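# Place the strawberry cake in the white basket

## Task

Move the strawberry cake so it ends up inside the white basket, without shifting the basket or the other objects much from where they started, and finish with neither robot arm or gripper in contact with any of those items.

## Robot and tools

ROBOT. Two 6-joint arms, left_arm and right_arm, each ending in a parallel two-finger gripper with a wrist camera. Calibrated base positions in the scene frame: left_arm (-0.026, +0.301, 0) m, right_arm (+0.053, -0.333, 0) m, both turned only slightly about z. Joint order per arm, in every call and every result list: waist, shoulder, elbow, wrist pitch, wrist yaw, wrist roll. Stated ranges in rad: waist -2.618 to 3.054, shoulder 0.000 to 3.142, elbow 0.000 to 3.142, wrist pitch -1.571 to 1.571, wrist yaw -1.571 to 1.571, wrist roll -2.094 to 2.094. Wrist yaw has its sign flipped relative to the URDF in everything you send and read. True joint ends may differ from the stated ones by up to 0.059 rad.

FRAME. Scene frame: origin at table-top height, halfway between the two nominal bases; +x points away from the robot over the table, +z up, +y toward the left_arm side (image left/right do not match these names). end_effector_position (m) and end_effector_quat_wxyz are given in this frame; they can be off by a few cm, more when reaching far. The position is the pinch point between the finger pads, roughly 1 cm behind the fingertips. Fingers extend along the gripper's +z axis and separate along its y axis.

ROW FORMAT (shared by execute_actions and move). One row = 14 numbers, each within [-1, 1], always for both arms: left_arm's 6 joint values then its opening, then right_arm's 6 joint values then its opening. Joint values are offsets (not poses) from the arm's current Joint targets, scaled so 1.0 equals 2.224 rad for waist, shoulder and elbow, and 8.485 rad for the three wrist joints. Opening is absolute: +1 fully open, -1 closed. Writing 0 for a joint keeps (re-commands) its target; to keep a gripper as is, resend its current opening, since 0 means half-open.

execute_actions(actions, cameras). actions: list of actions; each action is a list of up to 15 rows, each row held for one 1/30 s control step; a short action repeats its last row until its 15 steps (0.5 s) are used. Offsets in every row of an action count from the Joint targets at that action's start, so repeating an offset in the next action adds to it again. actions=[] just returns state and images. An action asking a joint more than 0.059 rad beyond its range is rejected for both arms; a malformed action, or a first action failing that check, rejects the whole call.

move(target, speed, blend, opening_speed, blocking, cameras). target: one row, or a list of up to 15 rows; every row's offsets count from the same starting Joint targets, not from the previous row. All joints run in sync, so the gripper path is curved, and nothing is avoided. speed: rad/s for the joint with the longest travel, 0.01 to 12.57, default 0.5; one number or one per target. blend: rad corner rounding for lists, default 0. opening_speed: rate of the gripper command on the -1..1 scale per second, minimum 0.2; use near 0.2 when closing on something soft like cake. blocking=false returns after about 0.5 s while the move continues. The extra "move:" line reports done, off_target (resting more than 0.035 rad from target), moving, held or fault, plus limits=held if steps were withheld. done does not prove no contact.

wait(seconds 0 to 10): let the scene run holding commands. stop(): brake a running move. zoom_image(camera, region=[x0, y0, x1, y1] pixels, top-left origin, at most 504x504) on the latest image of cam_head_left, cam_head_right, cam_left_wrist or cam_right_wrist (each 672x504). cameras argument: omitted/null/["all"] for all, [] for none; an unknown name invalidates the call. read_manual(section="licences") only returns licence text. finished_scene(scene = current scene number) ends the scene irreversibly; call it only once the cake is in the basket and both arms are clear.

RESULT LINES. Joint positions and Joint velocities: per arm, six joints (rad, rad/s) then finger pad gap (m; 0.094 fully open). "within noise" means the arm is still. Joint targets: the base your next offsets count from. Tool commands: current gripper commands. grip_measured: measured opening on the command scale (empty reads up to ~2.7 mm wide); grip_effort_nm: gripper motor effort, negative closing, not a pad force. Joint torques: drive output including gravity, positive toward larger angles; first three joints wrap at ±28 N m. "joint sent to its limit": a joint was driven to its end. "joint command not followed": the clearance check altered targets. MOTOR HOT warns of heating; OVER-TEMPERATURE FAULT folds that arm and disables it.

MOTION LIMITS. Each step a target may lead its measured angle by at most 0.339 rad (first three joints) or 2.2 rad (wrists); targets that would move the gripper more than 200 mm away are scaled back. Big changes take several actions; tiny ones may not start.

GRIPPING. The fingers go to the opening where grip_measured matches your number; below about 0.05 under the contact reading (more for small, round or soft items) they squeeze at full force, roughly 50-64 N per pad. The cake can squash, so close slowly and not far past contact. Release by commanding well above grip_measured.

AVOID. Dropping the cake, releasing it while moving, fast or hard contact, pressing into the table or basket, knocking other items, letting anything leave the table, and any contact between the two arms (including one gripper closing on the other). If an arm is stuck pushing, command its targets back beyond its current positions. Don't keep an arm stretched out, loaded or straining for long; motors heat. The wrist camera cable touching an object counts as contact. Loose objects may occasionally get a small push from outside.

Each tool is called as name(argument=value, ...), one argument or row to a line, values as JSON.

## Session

execute_actions(
  actions=[],
)

Scene clock: 0.00 s.
left_arm: end_effector_position=(+0.3753, +0.2977, +0.1035) grip_measured=+1.000 grip_effort_nm=n/a end_effector_quat_wxyz=(+0.586, +0.042, +0.806, -0.072) | right_arm: end_effector_position=(+0.4622, -0.3357, +0.1305) grip_measured=+1.000 grip_effort_nm=n/a end_effector_quat_wxyz=(+0.634, +0.023, +0.773, -0.029)
Joint positions: left_arm=[0.077 1.568 0.393 0.855 -0.268 0.017 0.094] | right_arm=[0.031 1.561 0.381 0.982 -0.115 0.006 0.094]
Joint velocities: within noise
Joint torques (N m): no reading
Motor temperatures (°C): left_arm=[23 25 23 22 23 19 23] | right_arm=[23 25 24 29 23 21 20]
Heat: left arm: 25 °C; right arm: 29 °C.
Joint targets: left_arm=[0.077 1.563 0.398 0.849 -0.269 0.017] | right_arm=[0.031 1.558 0.384 0.971 -0.116 0.006]
Tool commands: left_gripper/opening=+1.0 right_gripper/opening=+1.0

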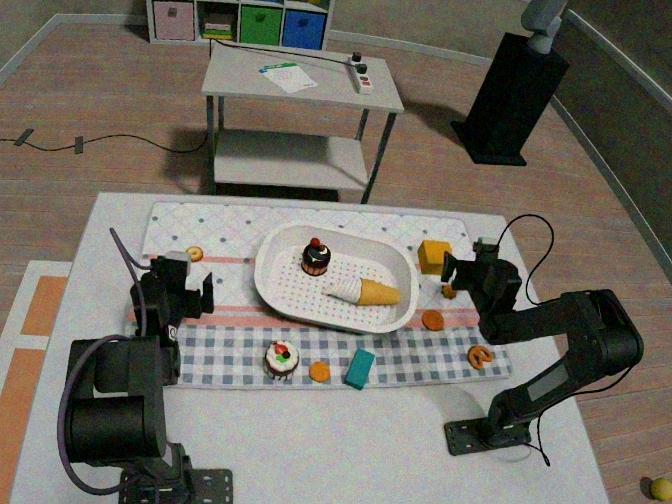

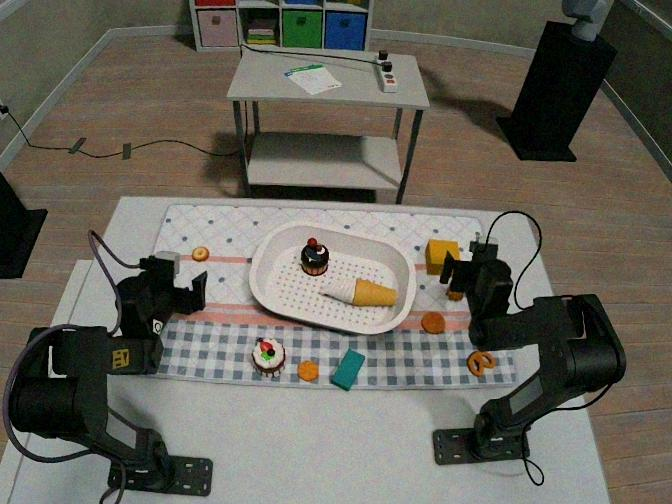

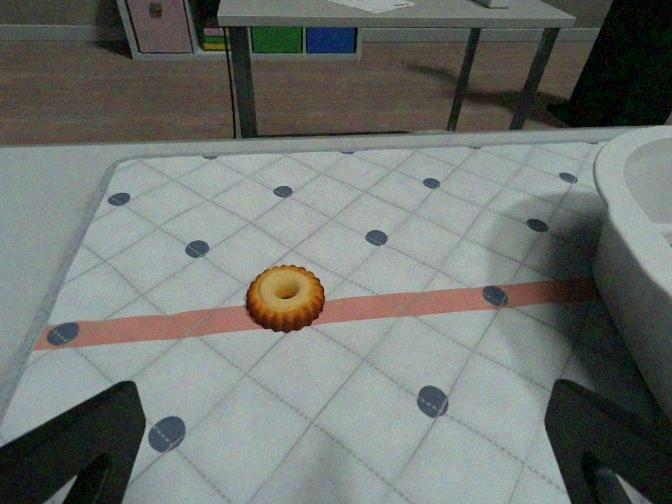

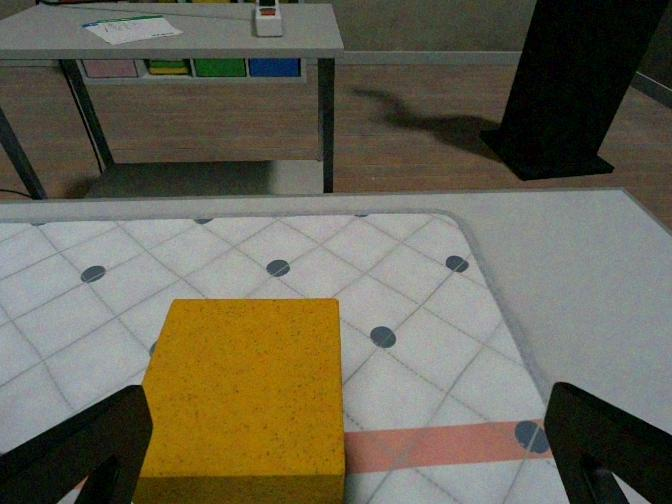

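move(
  target=[-0.3494,-0.0773,0.38,-0.2123,0.0317,-0.002,1,0,0,0,0,0,0,1],
  speed=1.3,
  cameras=["cam_left_wrist"],
)

Scene clock: 7.17 s.
left_arm: end_effector_position=(+0.2384, +0.0916, +0.1687) grip_measured=+1.000 grip_effort_nm=0.007 end_effector_quat_wxyz=(+0.211, +0.323, +0.919, -0.078) | right_arm: end_effector_position=(+0.4622, -0.3357, +0.1305) grip_measured=+1.000 grip_effort_nm=0.027 end_effector_quat_wxyz=(+0.634, +0.023, +0.773, -0.029)
Joint positions: left_arm=[-0.697 1.406 1.217 -0.928 -0.01 0.007 0.094] | right_arm=[0.031 1.561 0.381 0.982 -0.115 0.006 0.094]
Joint velocities: within noise
Joint torques (N m): left_arm=[-0.32 -6.12 8.54 1 0.1 -0.06] | right_arm=[0.03 -4.82 6.65 1.6 -0.05 -0.01]
Motor temperatures (°C): left_arm=[22 25 24 24 23 19 23] | right_arm=[23 25 25 30 23 21 20]
Heat: left arm: 25 °C; right arm: 30 °C.
Joint targets: left_arm=[-0.700 1.391 1.244 -0.952 0.000 0.000] | right_arm=[0.031 1.558 0.384 0.971 -0.116 0.006]
move: done
Images, in order (width x height): cam_left_wrist 672x504.

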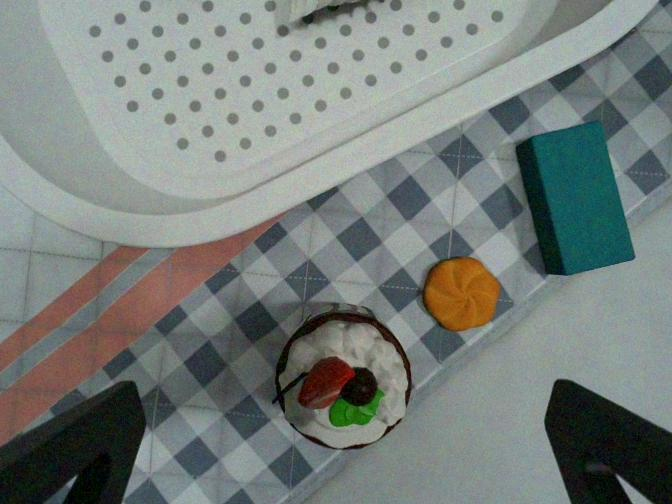

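move(
  target=[
    [0,-0.0372,-0.1728,0.0354,0,0,1,0,0,0,0,0,0,1],
    [0,0.0178,-0.271,0.0756,0,0,1,0,0,0,0,0,0,1],
    [0,0.0178,-0.271,0.0756,0,0,0.3,0,0,0,0,0,0,1],
    [0,-0.0455,-0.0531,0.0019,0,0,0.3,0,0,0,0,0,0,1],
    [0.08,0.2541,0.2268,0.0071,0,0,0.3,0,0,0,0,0,0,1],
  ],
  speed=[0.8,0.5,0.5,0.7,0.8],
  blend=[0.05,0,0,0.1,0],
  opening_speed=0.5,
  cameras=["cam_head_left","cam_left_wrist"],
)

Scene clock: 34.37 s.
left_arm: end_effector_position=(+0.3922, +0.0764, +0.1382) grip_measured=+0.409 grip_effort_nm=-1.023 end_effector_quat_wxyz=(+0.208, +0.242, +0.946, -0.055) | right_arm: end_effector_position=(+0.4622, -0.3357, +0.1305) grip_measured=+1.000 grip_effort_nm=0.032 end_effector_quat_wxyz=(+0.634, +0.023, +0.773, -0.029)
Joint positions: left_arm=[-0.522 1.953 1.714 -0.899 -0.006 0.007 0.066] | right_arm=[0.031 1.561 0.381 0.982 -0.115 0.006 0.094]
Joint velocities: within noise
Joint torques (N m): left_arm=[0.01 -9.91 9.16 1.28 0.06 -0.06] | right_arm=[0.03 -4.81 6.67 1.6 -0.05 0]
Motor temperatures (°C): left_arm=[22 26 26 24 23 19 23] | right_arm=[23 26 26 32 23 21 20]
Heat: left arm: 26 °C; right arm: 32 °C.
Joint targets: left_arm=[-0.522 1.956 1.748 -0.892 0.000 0.000] | right_arm=[0.031 1.558 0.384 0.971 -0.116 0.006]
move: done
Images, in order (width x height): cam_head_left 672x504, cam_left_wrist 672x504.

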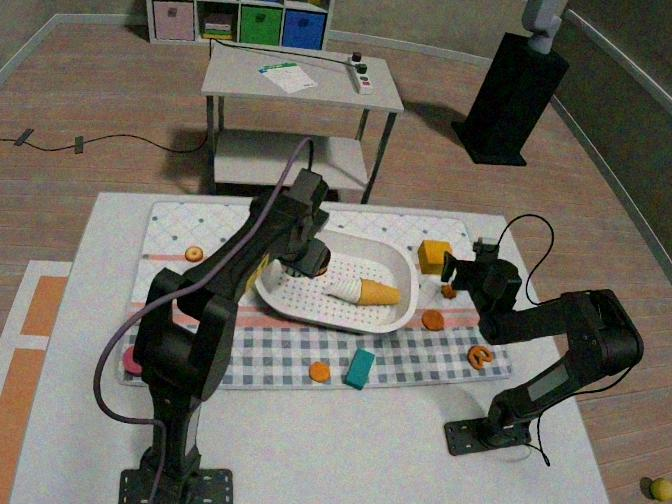

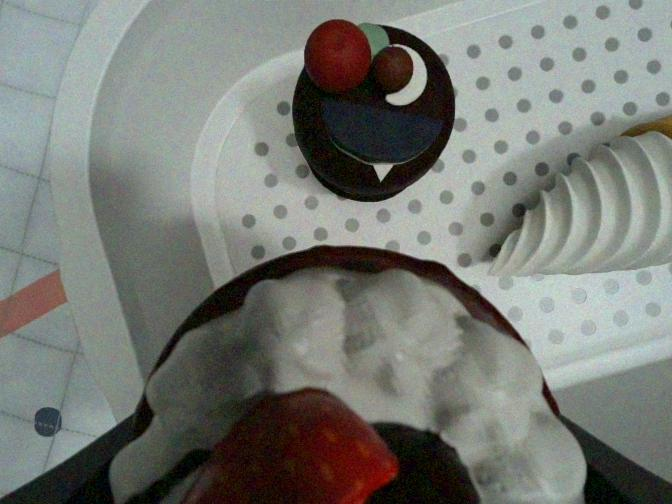

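move(
  target=[
    [0,0.0186,-0.1364,0.0406,0,0,0.3,0,0,0,0,0,0,1],
    [0,0.0355,-0.1646,0.0526,0,0,0.3,0,0,0,0,0,0,1],
  ],
  speed=[0.5,0.15],
  blend=[0.03,0],
  cameras=["cam_left_wrist"],
)

Scene clock: 46.33 s.
left_arm: end_effector_position=(+0.3986, +0.0730, +0.0420) grip_measured=+0.408 grip_effort_nm=-1.023 end_effector_quat_wxyz=(+0.228, +0.241, +0.942, -0.060) | right_arm: end_effector_position=(+0.4622, -0.3357, +0.1305) grip_measured=+1.000 grip_effort_nm=0.027 end_effector_quat_wxyz=(+0.634, +0.023, +0.773, -0.029)
Joint positions: left_arm=[-0.522 2.019 1.398 -0.474 -0.006 0.007 0.066] | right_arm=[0.031 1.561 0.381 0.982 -0.115 0.006 0.094]
Joint velocities: within noise
Joint torques (N m): left_arm=[0.03 -9.06 4.89 1.57 0.05 -0.06] | right_arm=[0.05 -4.81 6.67 1.6 -0.05 0]
Motor temperatures (°C): left_arm=[22 28 28 24 23 19 24] | right_arm=[23 26 26 33 23 21 20]
Heat: left arm: 28 °C; right arm: 33 °C.
Joint targets: left_arm=[-0.522 2.035 1.382 -0.446 -0.001 0.000] | right_arm=[0.031 1.558 0.384 0.971 -0.116 0.006]
move: done
Images, in order (width x height): cam_left_wrist 672x504.

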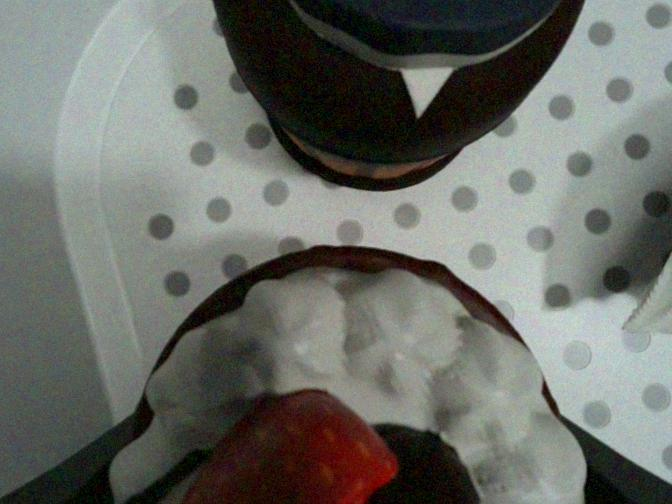

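move(
  target=[
    [0,0.0024,-0.004,0.0017,0,0,0.3,0,0,0,0,0,0,1],
    [0,0.0,0.0,0.0,0,0,0.7,0,0,0,0,0,0,1],
    [0,-0.0169,0.0281,-0.0119,0,0,0.7,0,0,0,0,0,0,1],
    [0,-0.0355,0.1646,-0.0526,0,0,0.7,0,0,0,0,0,0,1],
  ],
  speed=[0.3,0.3,0.2,0.5],
  blend=[0,0,0.03,0],
  opening_speed=0.6,
  cameras=["cam_head_left","cam_left_wrist"],
)

Scene clock: 55.67 s.
left_arm: end_effector_position=(+0.3991, +0.0695, +0.1328) grip_measured=+0.698 grip_effort_nm=0.120 end_effector_quat_wxyz=(+0.214, +0.244, +0.944, -0.058) | right_arm: end_effector_position=(+0.4622, -0.3357, +0.1305) grip_measured=+1.000 grip_effort_nm=0.032 end_effector_quat_wxyz=(+0.634, +0.023, +0.773, -0.029)
Joint positions: left_arm=[-0.527 1.979 1.724 -0.868 -0.009 0.007 0.08] | right_arm=[0.031 1.561 0.381 0.982 -0.115 0.006 0.094]
Joint velocities: within noise
Joint torques (N m): left_arm=[0.46 -12.31 8.39 1 0.08 -0.05] | right_arm=[0.03 -4.81 6.67 1.6 -0.05 0]
Motor temperatures (°C): left_arm=[22 30 27 25 23 19 24] | right_arm=[23 26 26 33 23 21 20]
Heat: left arm: 30 °C; right arm: 33 °C.
Joint targets: left_arm=[-0.522 1.956 1.748 -0.892 0.000 0.000] | right_arm=[0.031 1.558 0.384 0.971 -0.116 0.006]
move: done
Images, in order (width x height): cam_head_left 672x504, cam_left_wrist 672x504.

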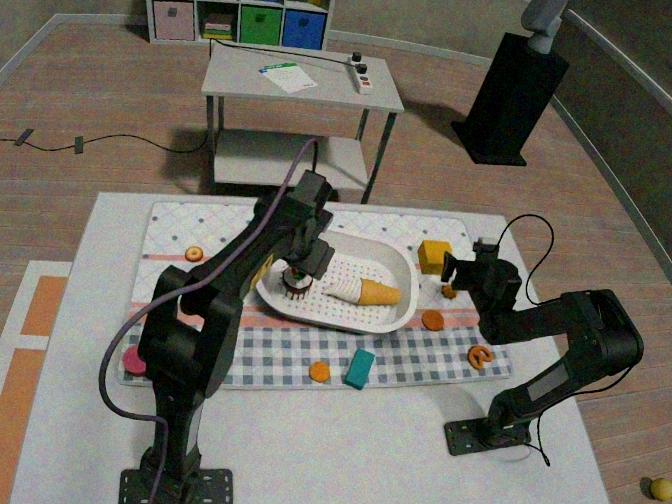

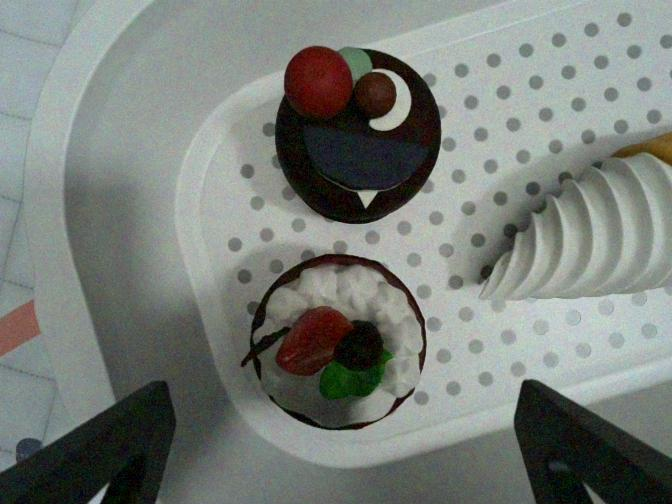

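finished_scene(
  scene=2,
)

The scene is finished: the task was done.


## Next scene

The same job, from a new start.

execute_actions(
  actions=[],
)

Scene clock: 0.00 s.
left_arm: end_effector_position=(+0.3701, +0.3334, +0.1050) grip_measured=+1.000 grip_effort_nm=n/a end_effector_quat_wxyz=(+0.593, -0.053, +0.803, +0.032) | right_arm: end_effector_position=(+0.4655, -0.3440, +0.1221) grip_measured=+1.000 grip_effort_nm=n/a end_effector_quat_wxyz=(+0.618, +0.034, +0.785, -0.032)
Joint positions: left_arm=[0.018 1.543 0.359 0.885 0.068 -0.032 0.094] | right_arm=[0.01 1.573 0.405 0.93 -0.111 0.019 0.094]
Joint velocities: within noise
Joint torques (N m): no reading
Motor temperatures (°C): left_arm=[22 24 22 21 23 19 23] | right_arm=[23 22 23 26 23 21 20]
Heat: left arm: 24 °C; right arm: 26 °C.
Joint targets: left_arm=[0.018 1.538 0.364 0.880 0.068 -0.032] | right_arm=[0.010 1.570 0.408 0.918 -0.112 0.019]
Tool commands: left_gripper/opening=+1.0 right_gripper/opening=+1.0

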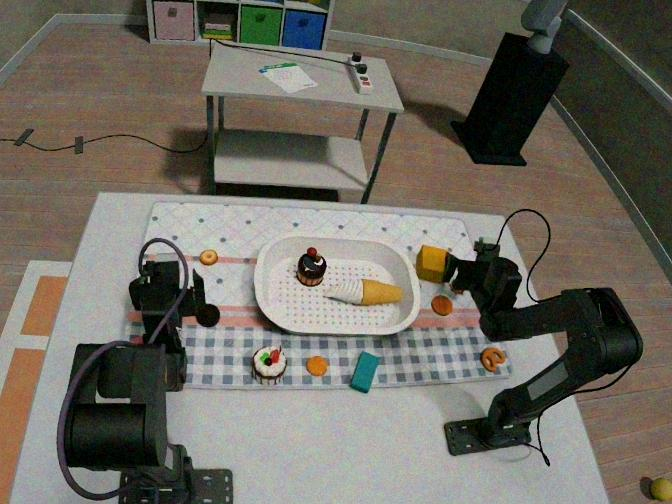

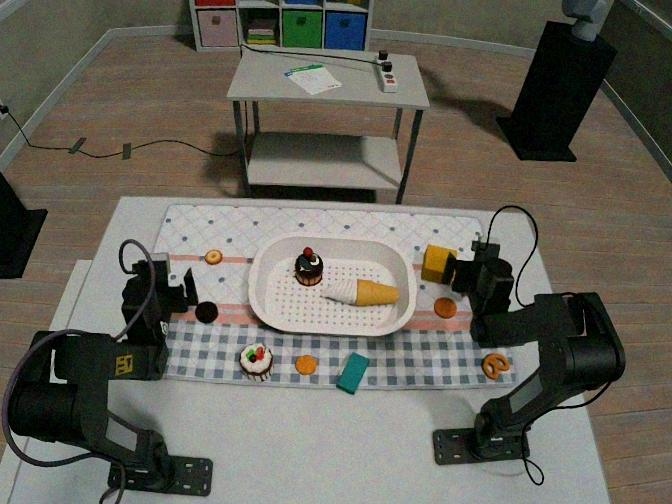

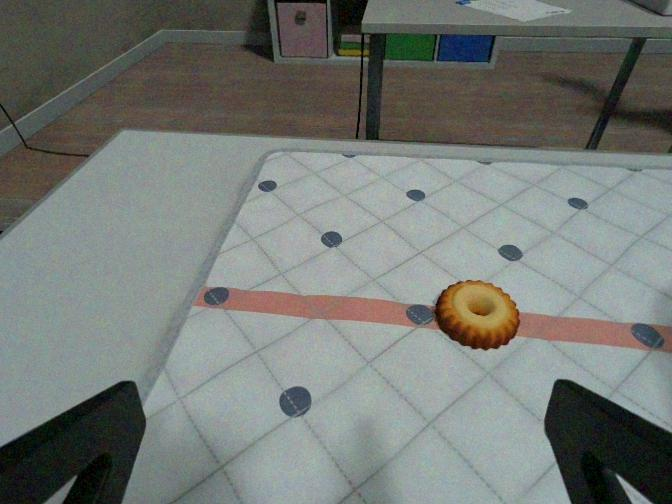

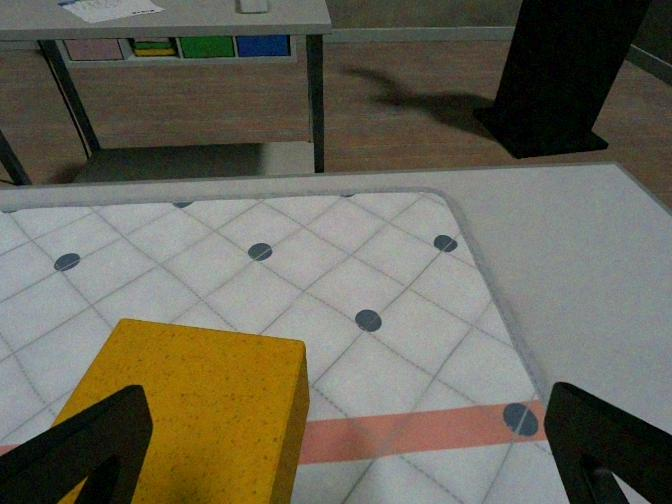

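move(
  target=[-0.2986,-0.0661,0.3957,-0.2159,-0.008,0.0038,1,0,0,0,0,0,0,1],
  speed=1.3,
  cameras=["cam_left_wrist"],
)

Scene clock: 7.43 s.
left_arm: end_effector_position=(+0.2513, +0.1090, +0.1689) grip_measured=+1.000 grip_effort_nm=0.002 end_effector_quat_wxyz=(+0.216, +0.289, +0.930, -0.065) | right_arm: end_effector_position=(+0.4655, -0.3440, +0.1221) grip_measured=+1.000 grip_effort_nm=0.032 end_effector_quat_wxyz=(+0.618, +0.034, +0.785, -0.032)
Joint positions: left_arm=[-0.642 1.406 1.218 -0.928 0.008 -0.006 0.094] | right_arm=[0.01 1.573 0.405 0.93 -0.111 0.019 0.094]
Joint velocities: within noise
Joint torques (N m): left_arm=[-0.32 -6.19 8.43 0.99 -0.07 0.09] | right_arm=[0.03 -5 6.61 1.54 -0.05 -0.01]
Motor temperatures (°C): left_arm=[22 25 23 23 23 19 23] | right_arm=[23 22 23 28 23 21 20]
Heat: left arm: 25 °C; right arm: 28 °C.
Joint targets: left_arm=[-0.645 1.391 1.244 -0.952 0.000 0.000] | right_arm=[0.010 1.570 0.408 0.918 -0.112 0.019]
move: done
Images, in order (width x height): cam_left_wrist 672x504.

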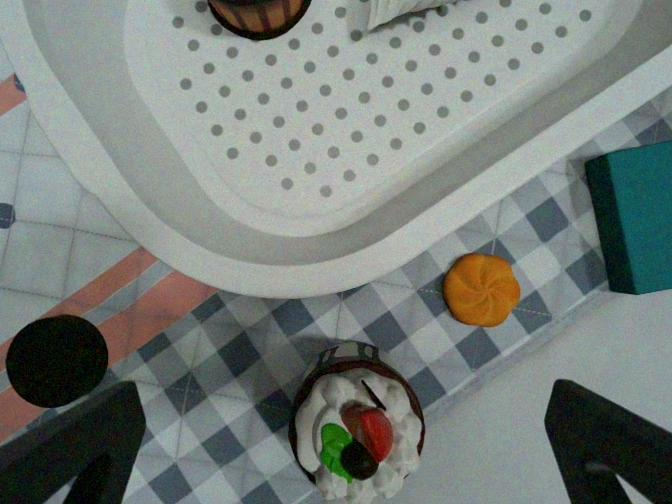

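move(
  target=[
    [-0.0108,-0.0831,-0.2036,0.0315,0,0,1,0,0,0,0,0,0,1],
    [-0.0108,-0.0297,-0.3075,0.0727,0,0,1,0,0,0,0,0,0,1],
    [-0.0108,-0.0297,-0.3075,0.0727,0,0,0.3,0,0,0,0,0,0,1],
    [-0.0108,-0.0876,-0.0812,-0.0018,0,0,0.3,0,0,0,0,0,0,1],
    [0.027,0.1962,0.1497,0.0121,0,0,0.3,0,0,0,0,0,0,1],
  ],
  speed=[0.8,0.5,0.5,0.7,0.9],
  blend=[0.05,0,0,0.1,0],
  opening_speed=0.5,
  cameras=["cam_head_left","cam_left_wrist"],
)

Scene clock: 39.93 s.
left_arm: end_effector_position=(+0.3475, +0.0692, +0.1364) grip_measured=+0.411 grip_effort_nm=-1.028 end_effector_quat_wxyz=(+0.201, +0.266, +0.941, -0.056) | right_arm: end_effector_position=(+0.4655, -0.3440, +0.1221) grip_measured=+1.000 grip_effort_nm=0.032 end_effector_quat_wxyz=(+0.618, +0.034, +0.785, -0.032)
Joint positions: left_arm=[-0.589 1.826 1.543 -0.869 0.004 -0.006 0.066] | right_arm=[0.01 1.573 0.405 0.93 -0.111 0.019 0.094]
Joint velocities: within noise
Joint torques (N m): left_arm=[0.35 -8.95 8.99 1.37 -0.03 0.09] | right_arm=[0.03 -5 6.6 1.54 -0.05 -0.01]
Motor temperatures (°C): left_arm=[22 25 24 23 23 19 23] | right_arm=[23 23 24 32 23 21 20]
Heat: left arm: 25 °C; right arm: 32 °C.
Joint targets: left_arm=[-0.585 1.827 1.577 -0.850 0.000 0.000] | right_arm=[0.010 1.570 0.408 0.918 -0.112 0.019]
move: done
Images, in order (width x height): cam_head_left 672x504, cam_left_wrist 672x504.

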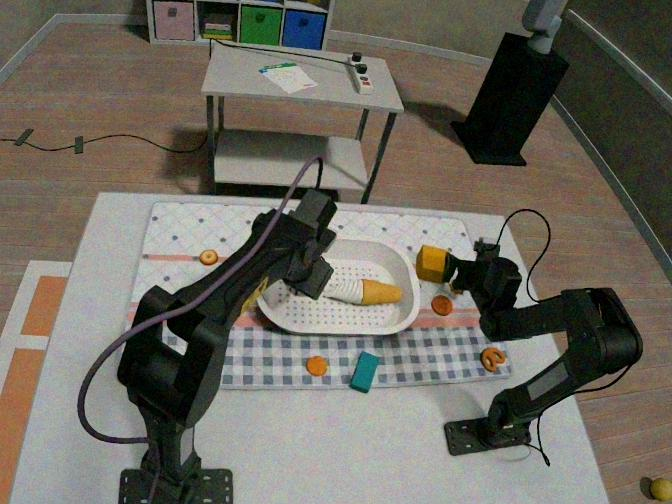

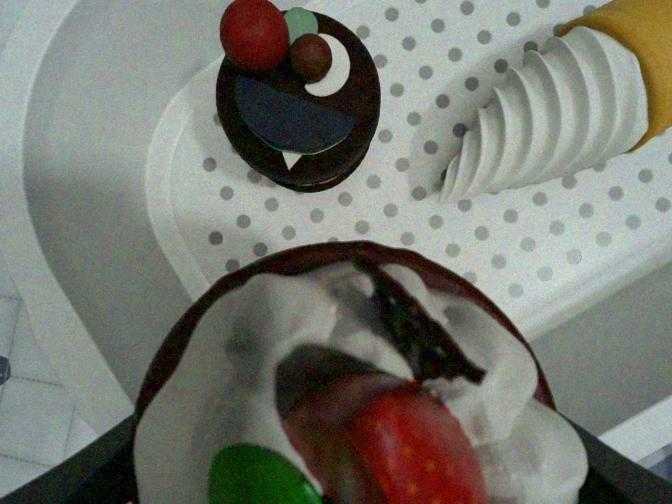

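move(
  target=[
    [0,0.0202,-0.1383,0.0415,0,0,0.3,0,0,0,0,0,0,1],
    [0,0.039,-0.1652,0.0535,0,0,0.3,0,0,0,0,0,0,1],
  ],
  speed=[0.5,0.15],
  blend=[0.03,0],
  cameras=["cam_left_wrist"],
)

Scene clock: 46.63 s.
left_arm: end_effector_position=(+0.3531, +0.0657, +0.0405) grip_measured=+0.410 grip_effort_nm=-1.023 end_effector_quat_wxyz=(+0.224, +0.265, +0.936, -0.063) | right_arm: end_effector_position=(+0.4655, -0.3440, +0.1221) grip_measured=+1.000 grip_effort_nm=0.027 end_effector_quat_wxyz=(+0.618, +0.034, +0.785, -0.032)
Joint positions: left_arm=[-0.589 1.9 1.224 -0.425 0.004 -0.005 0.066] | right_arm=[0.01 1.573 0.405 0.93 -0.111 0.019 0.094]
Joint velocities: within noise
Joint torques (N m): left_arm=[0.36 -8.18 4.71 1.56 -0.04 0.08] | right_arm=[0.05 -5 6.61 1.54 -0.05 -0.01]
Motor temperatures (°C): left_arm=[22 25 24 24 23 19 23] | right_arm=[23 23 24 32 23 21 20]
Heat: left arm: 25 °C; right arm: 32 °C.
Joint targets: left_arm=[-0.585 1.914 1.209 -0.395 0.000 0.000] | right_arm=[0.010 1.570 0.408 0.918 -0.112 0.019]
move: done
Images, in order (width x height): cam_left_wrist 672x504.

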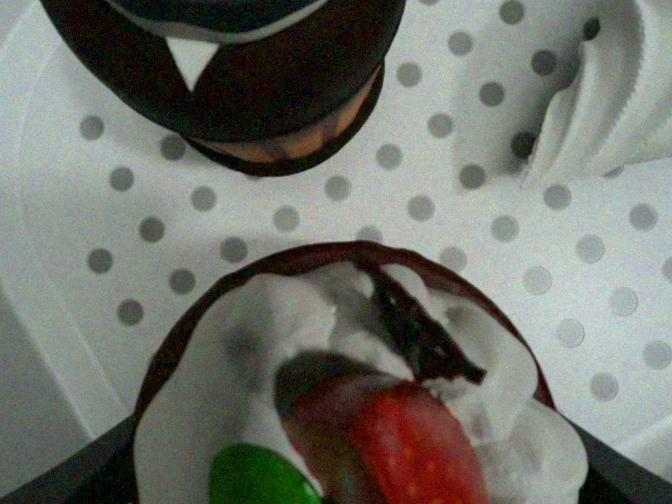

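move(
  target=[
    [0,0.0024,-0.004,0.0017,0,0,0.3,0,0,0,0,0,0,1],
    [0,0.0,0.0,0.0,0,0,0.7,0,0,0,0,0,0,1],
    [0,-0.0188,0.0269,-0.012,0,0,0.7,0,0,0,0,0,0,1],
    [0,-0.039,0.1652,-0.0535,0,0,0.7,0,0,0,0,0,0,1],
  ],
  speed=[0.3,0.3,0.2,0.5],
  blend=[0,0,0.03,0],
  opening_speed=0.6,
  cameras=["cam_head_left","cam_left_wrist"],
)

Scene clock: 59.03 s.
left_arm: end_effector_position=(+0.3572, +0.0625, +0.1335) grip_measured=+0.698 grip_effort_nm=0.115 end_effector_quat_wxyz=(+0.213, +0.267, +0.938, -0.061) | right_arm: end_effector_position=(+0.4655, -0.3440, +0.1221) grip_measured=+1.000 grip_effort_nm=0.027 end_effector_quat_wxyz=(+0.618, +0.034, +0.785, -0.032)
Joint positions: left_arm=[-0.589 1.85 1.552 -0.827 0.001 -0.004 0.08] | right_arm=[0.01 1.573 0.405 0.93 -0.111 0.019 0.094]
Joint velocities: within noise
Joint torques (N m): left_arm=[0.32 -11.28 8.31 0.96 0 0.06] | right_arm=[0.03 -5 6.61 1.54 -0.05 -0.01]
Motor temperatures (°C): left_arm=[22 27 24 24 23 19 24] | right_arm=[23 23 25 33 23 21 20]
Heat: left arm: 27 °C; right arm: 33 °C.
Joint targets: left_arm=[-0.585 1.827 1.577 -0.850 0.000 0.000] | right_arm=[0.010 1.570 0.408 0.918 -0.112 0.019]
move: done
Images, in order (width x height): cam_head_left 672x504, cam_left_wrist 672x504.

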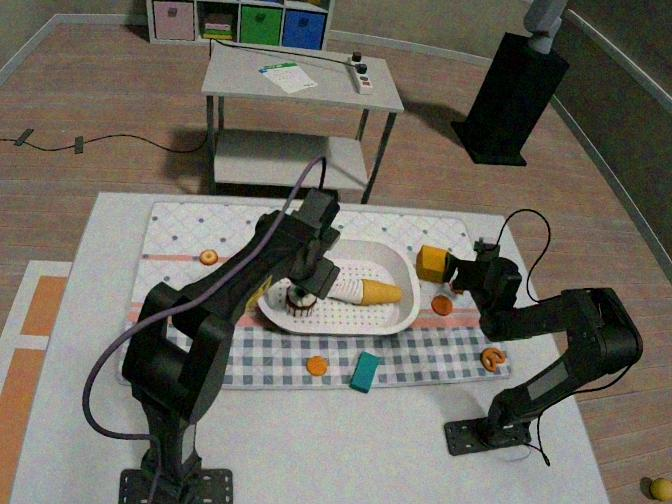

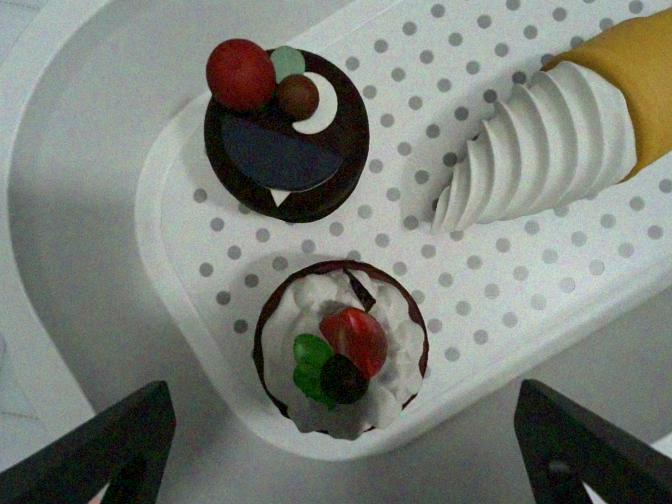

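finished_scene(
  scene=3,
)

The scene is finished: the task was done.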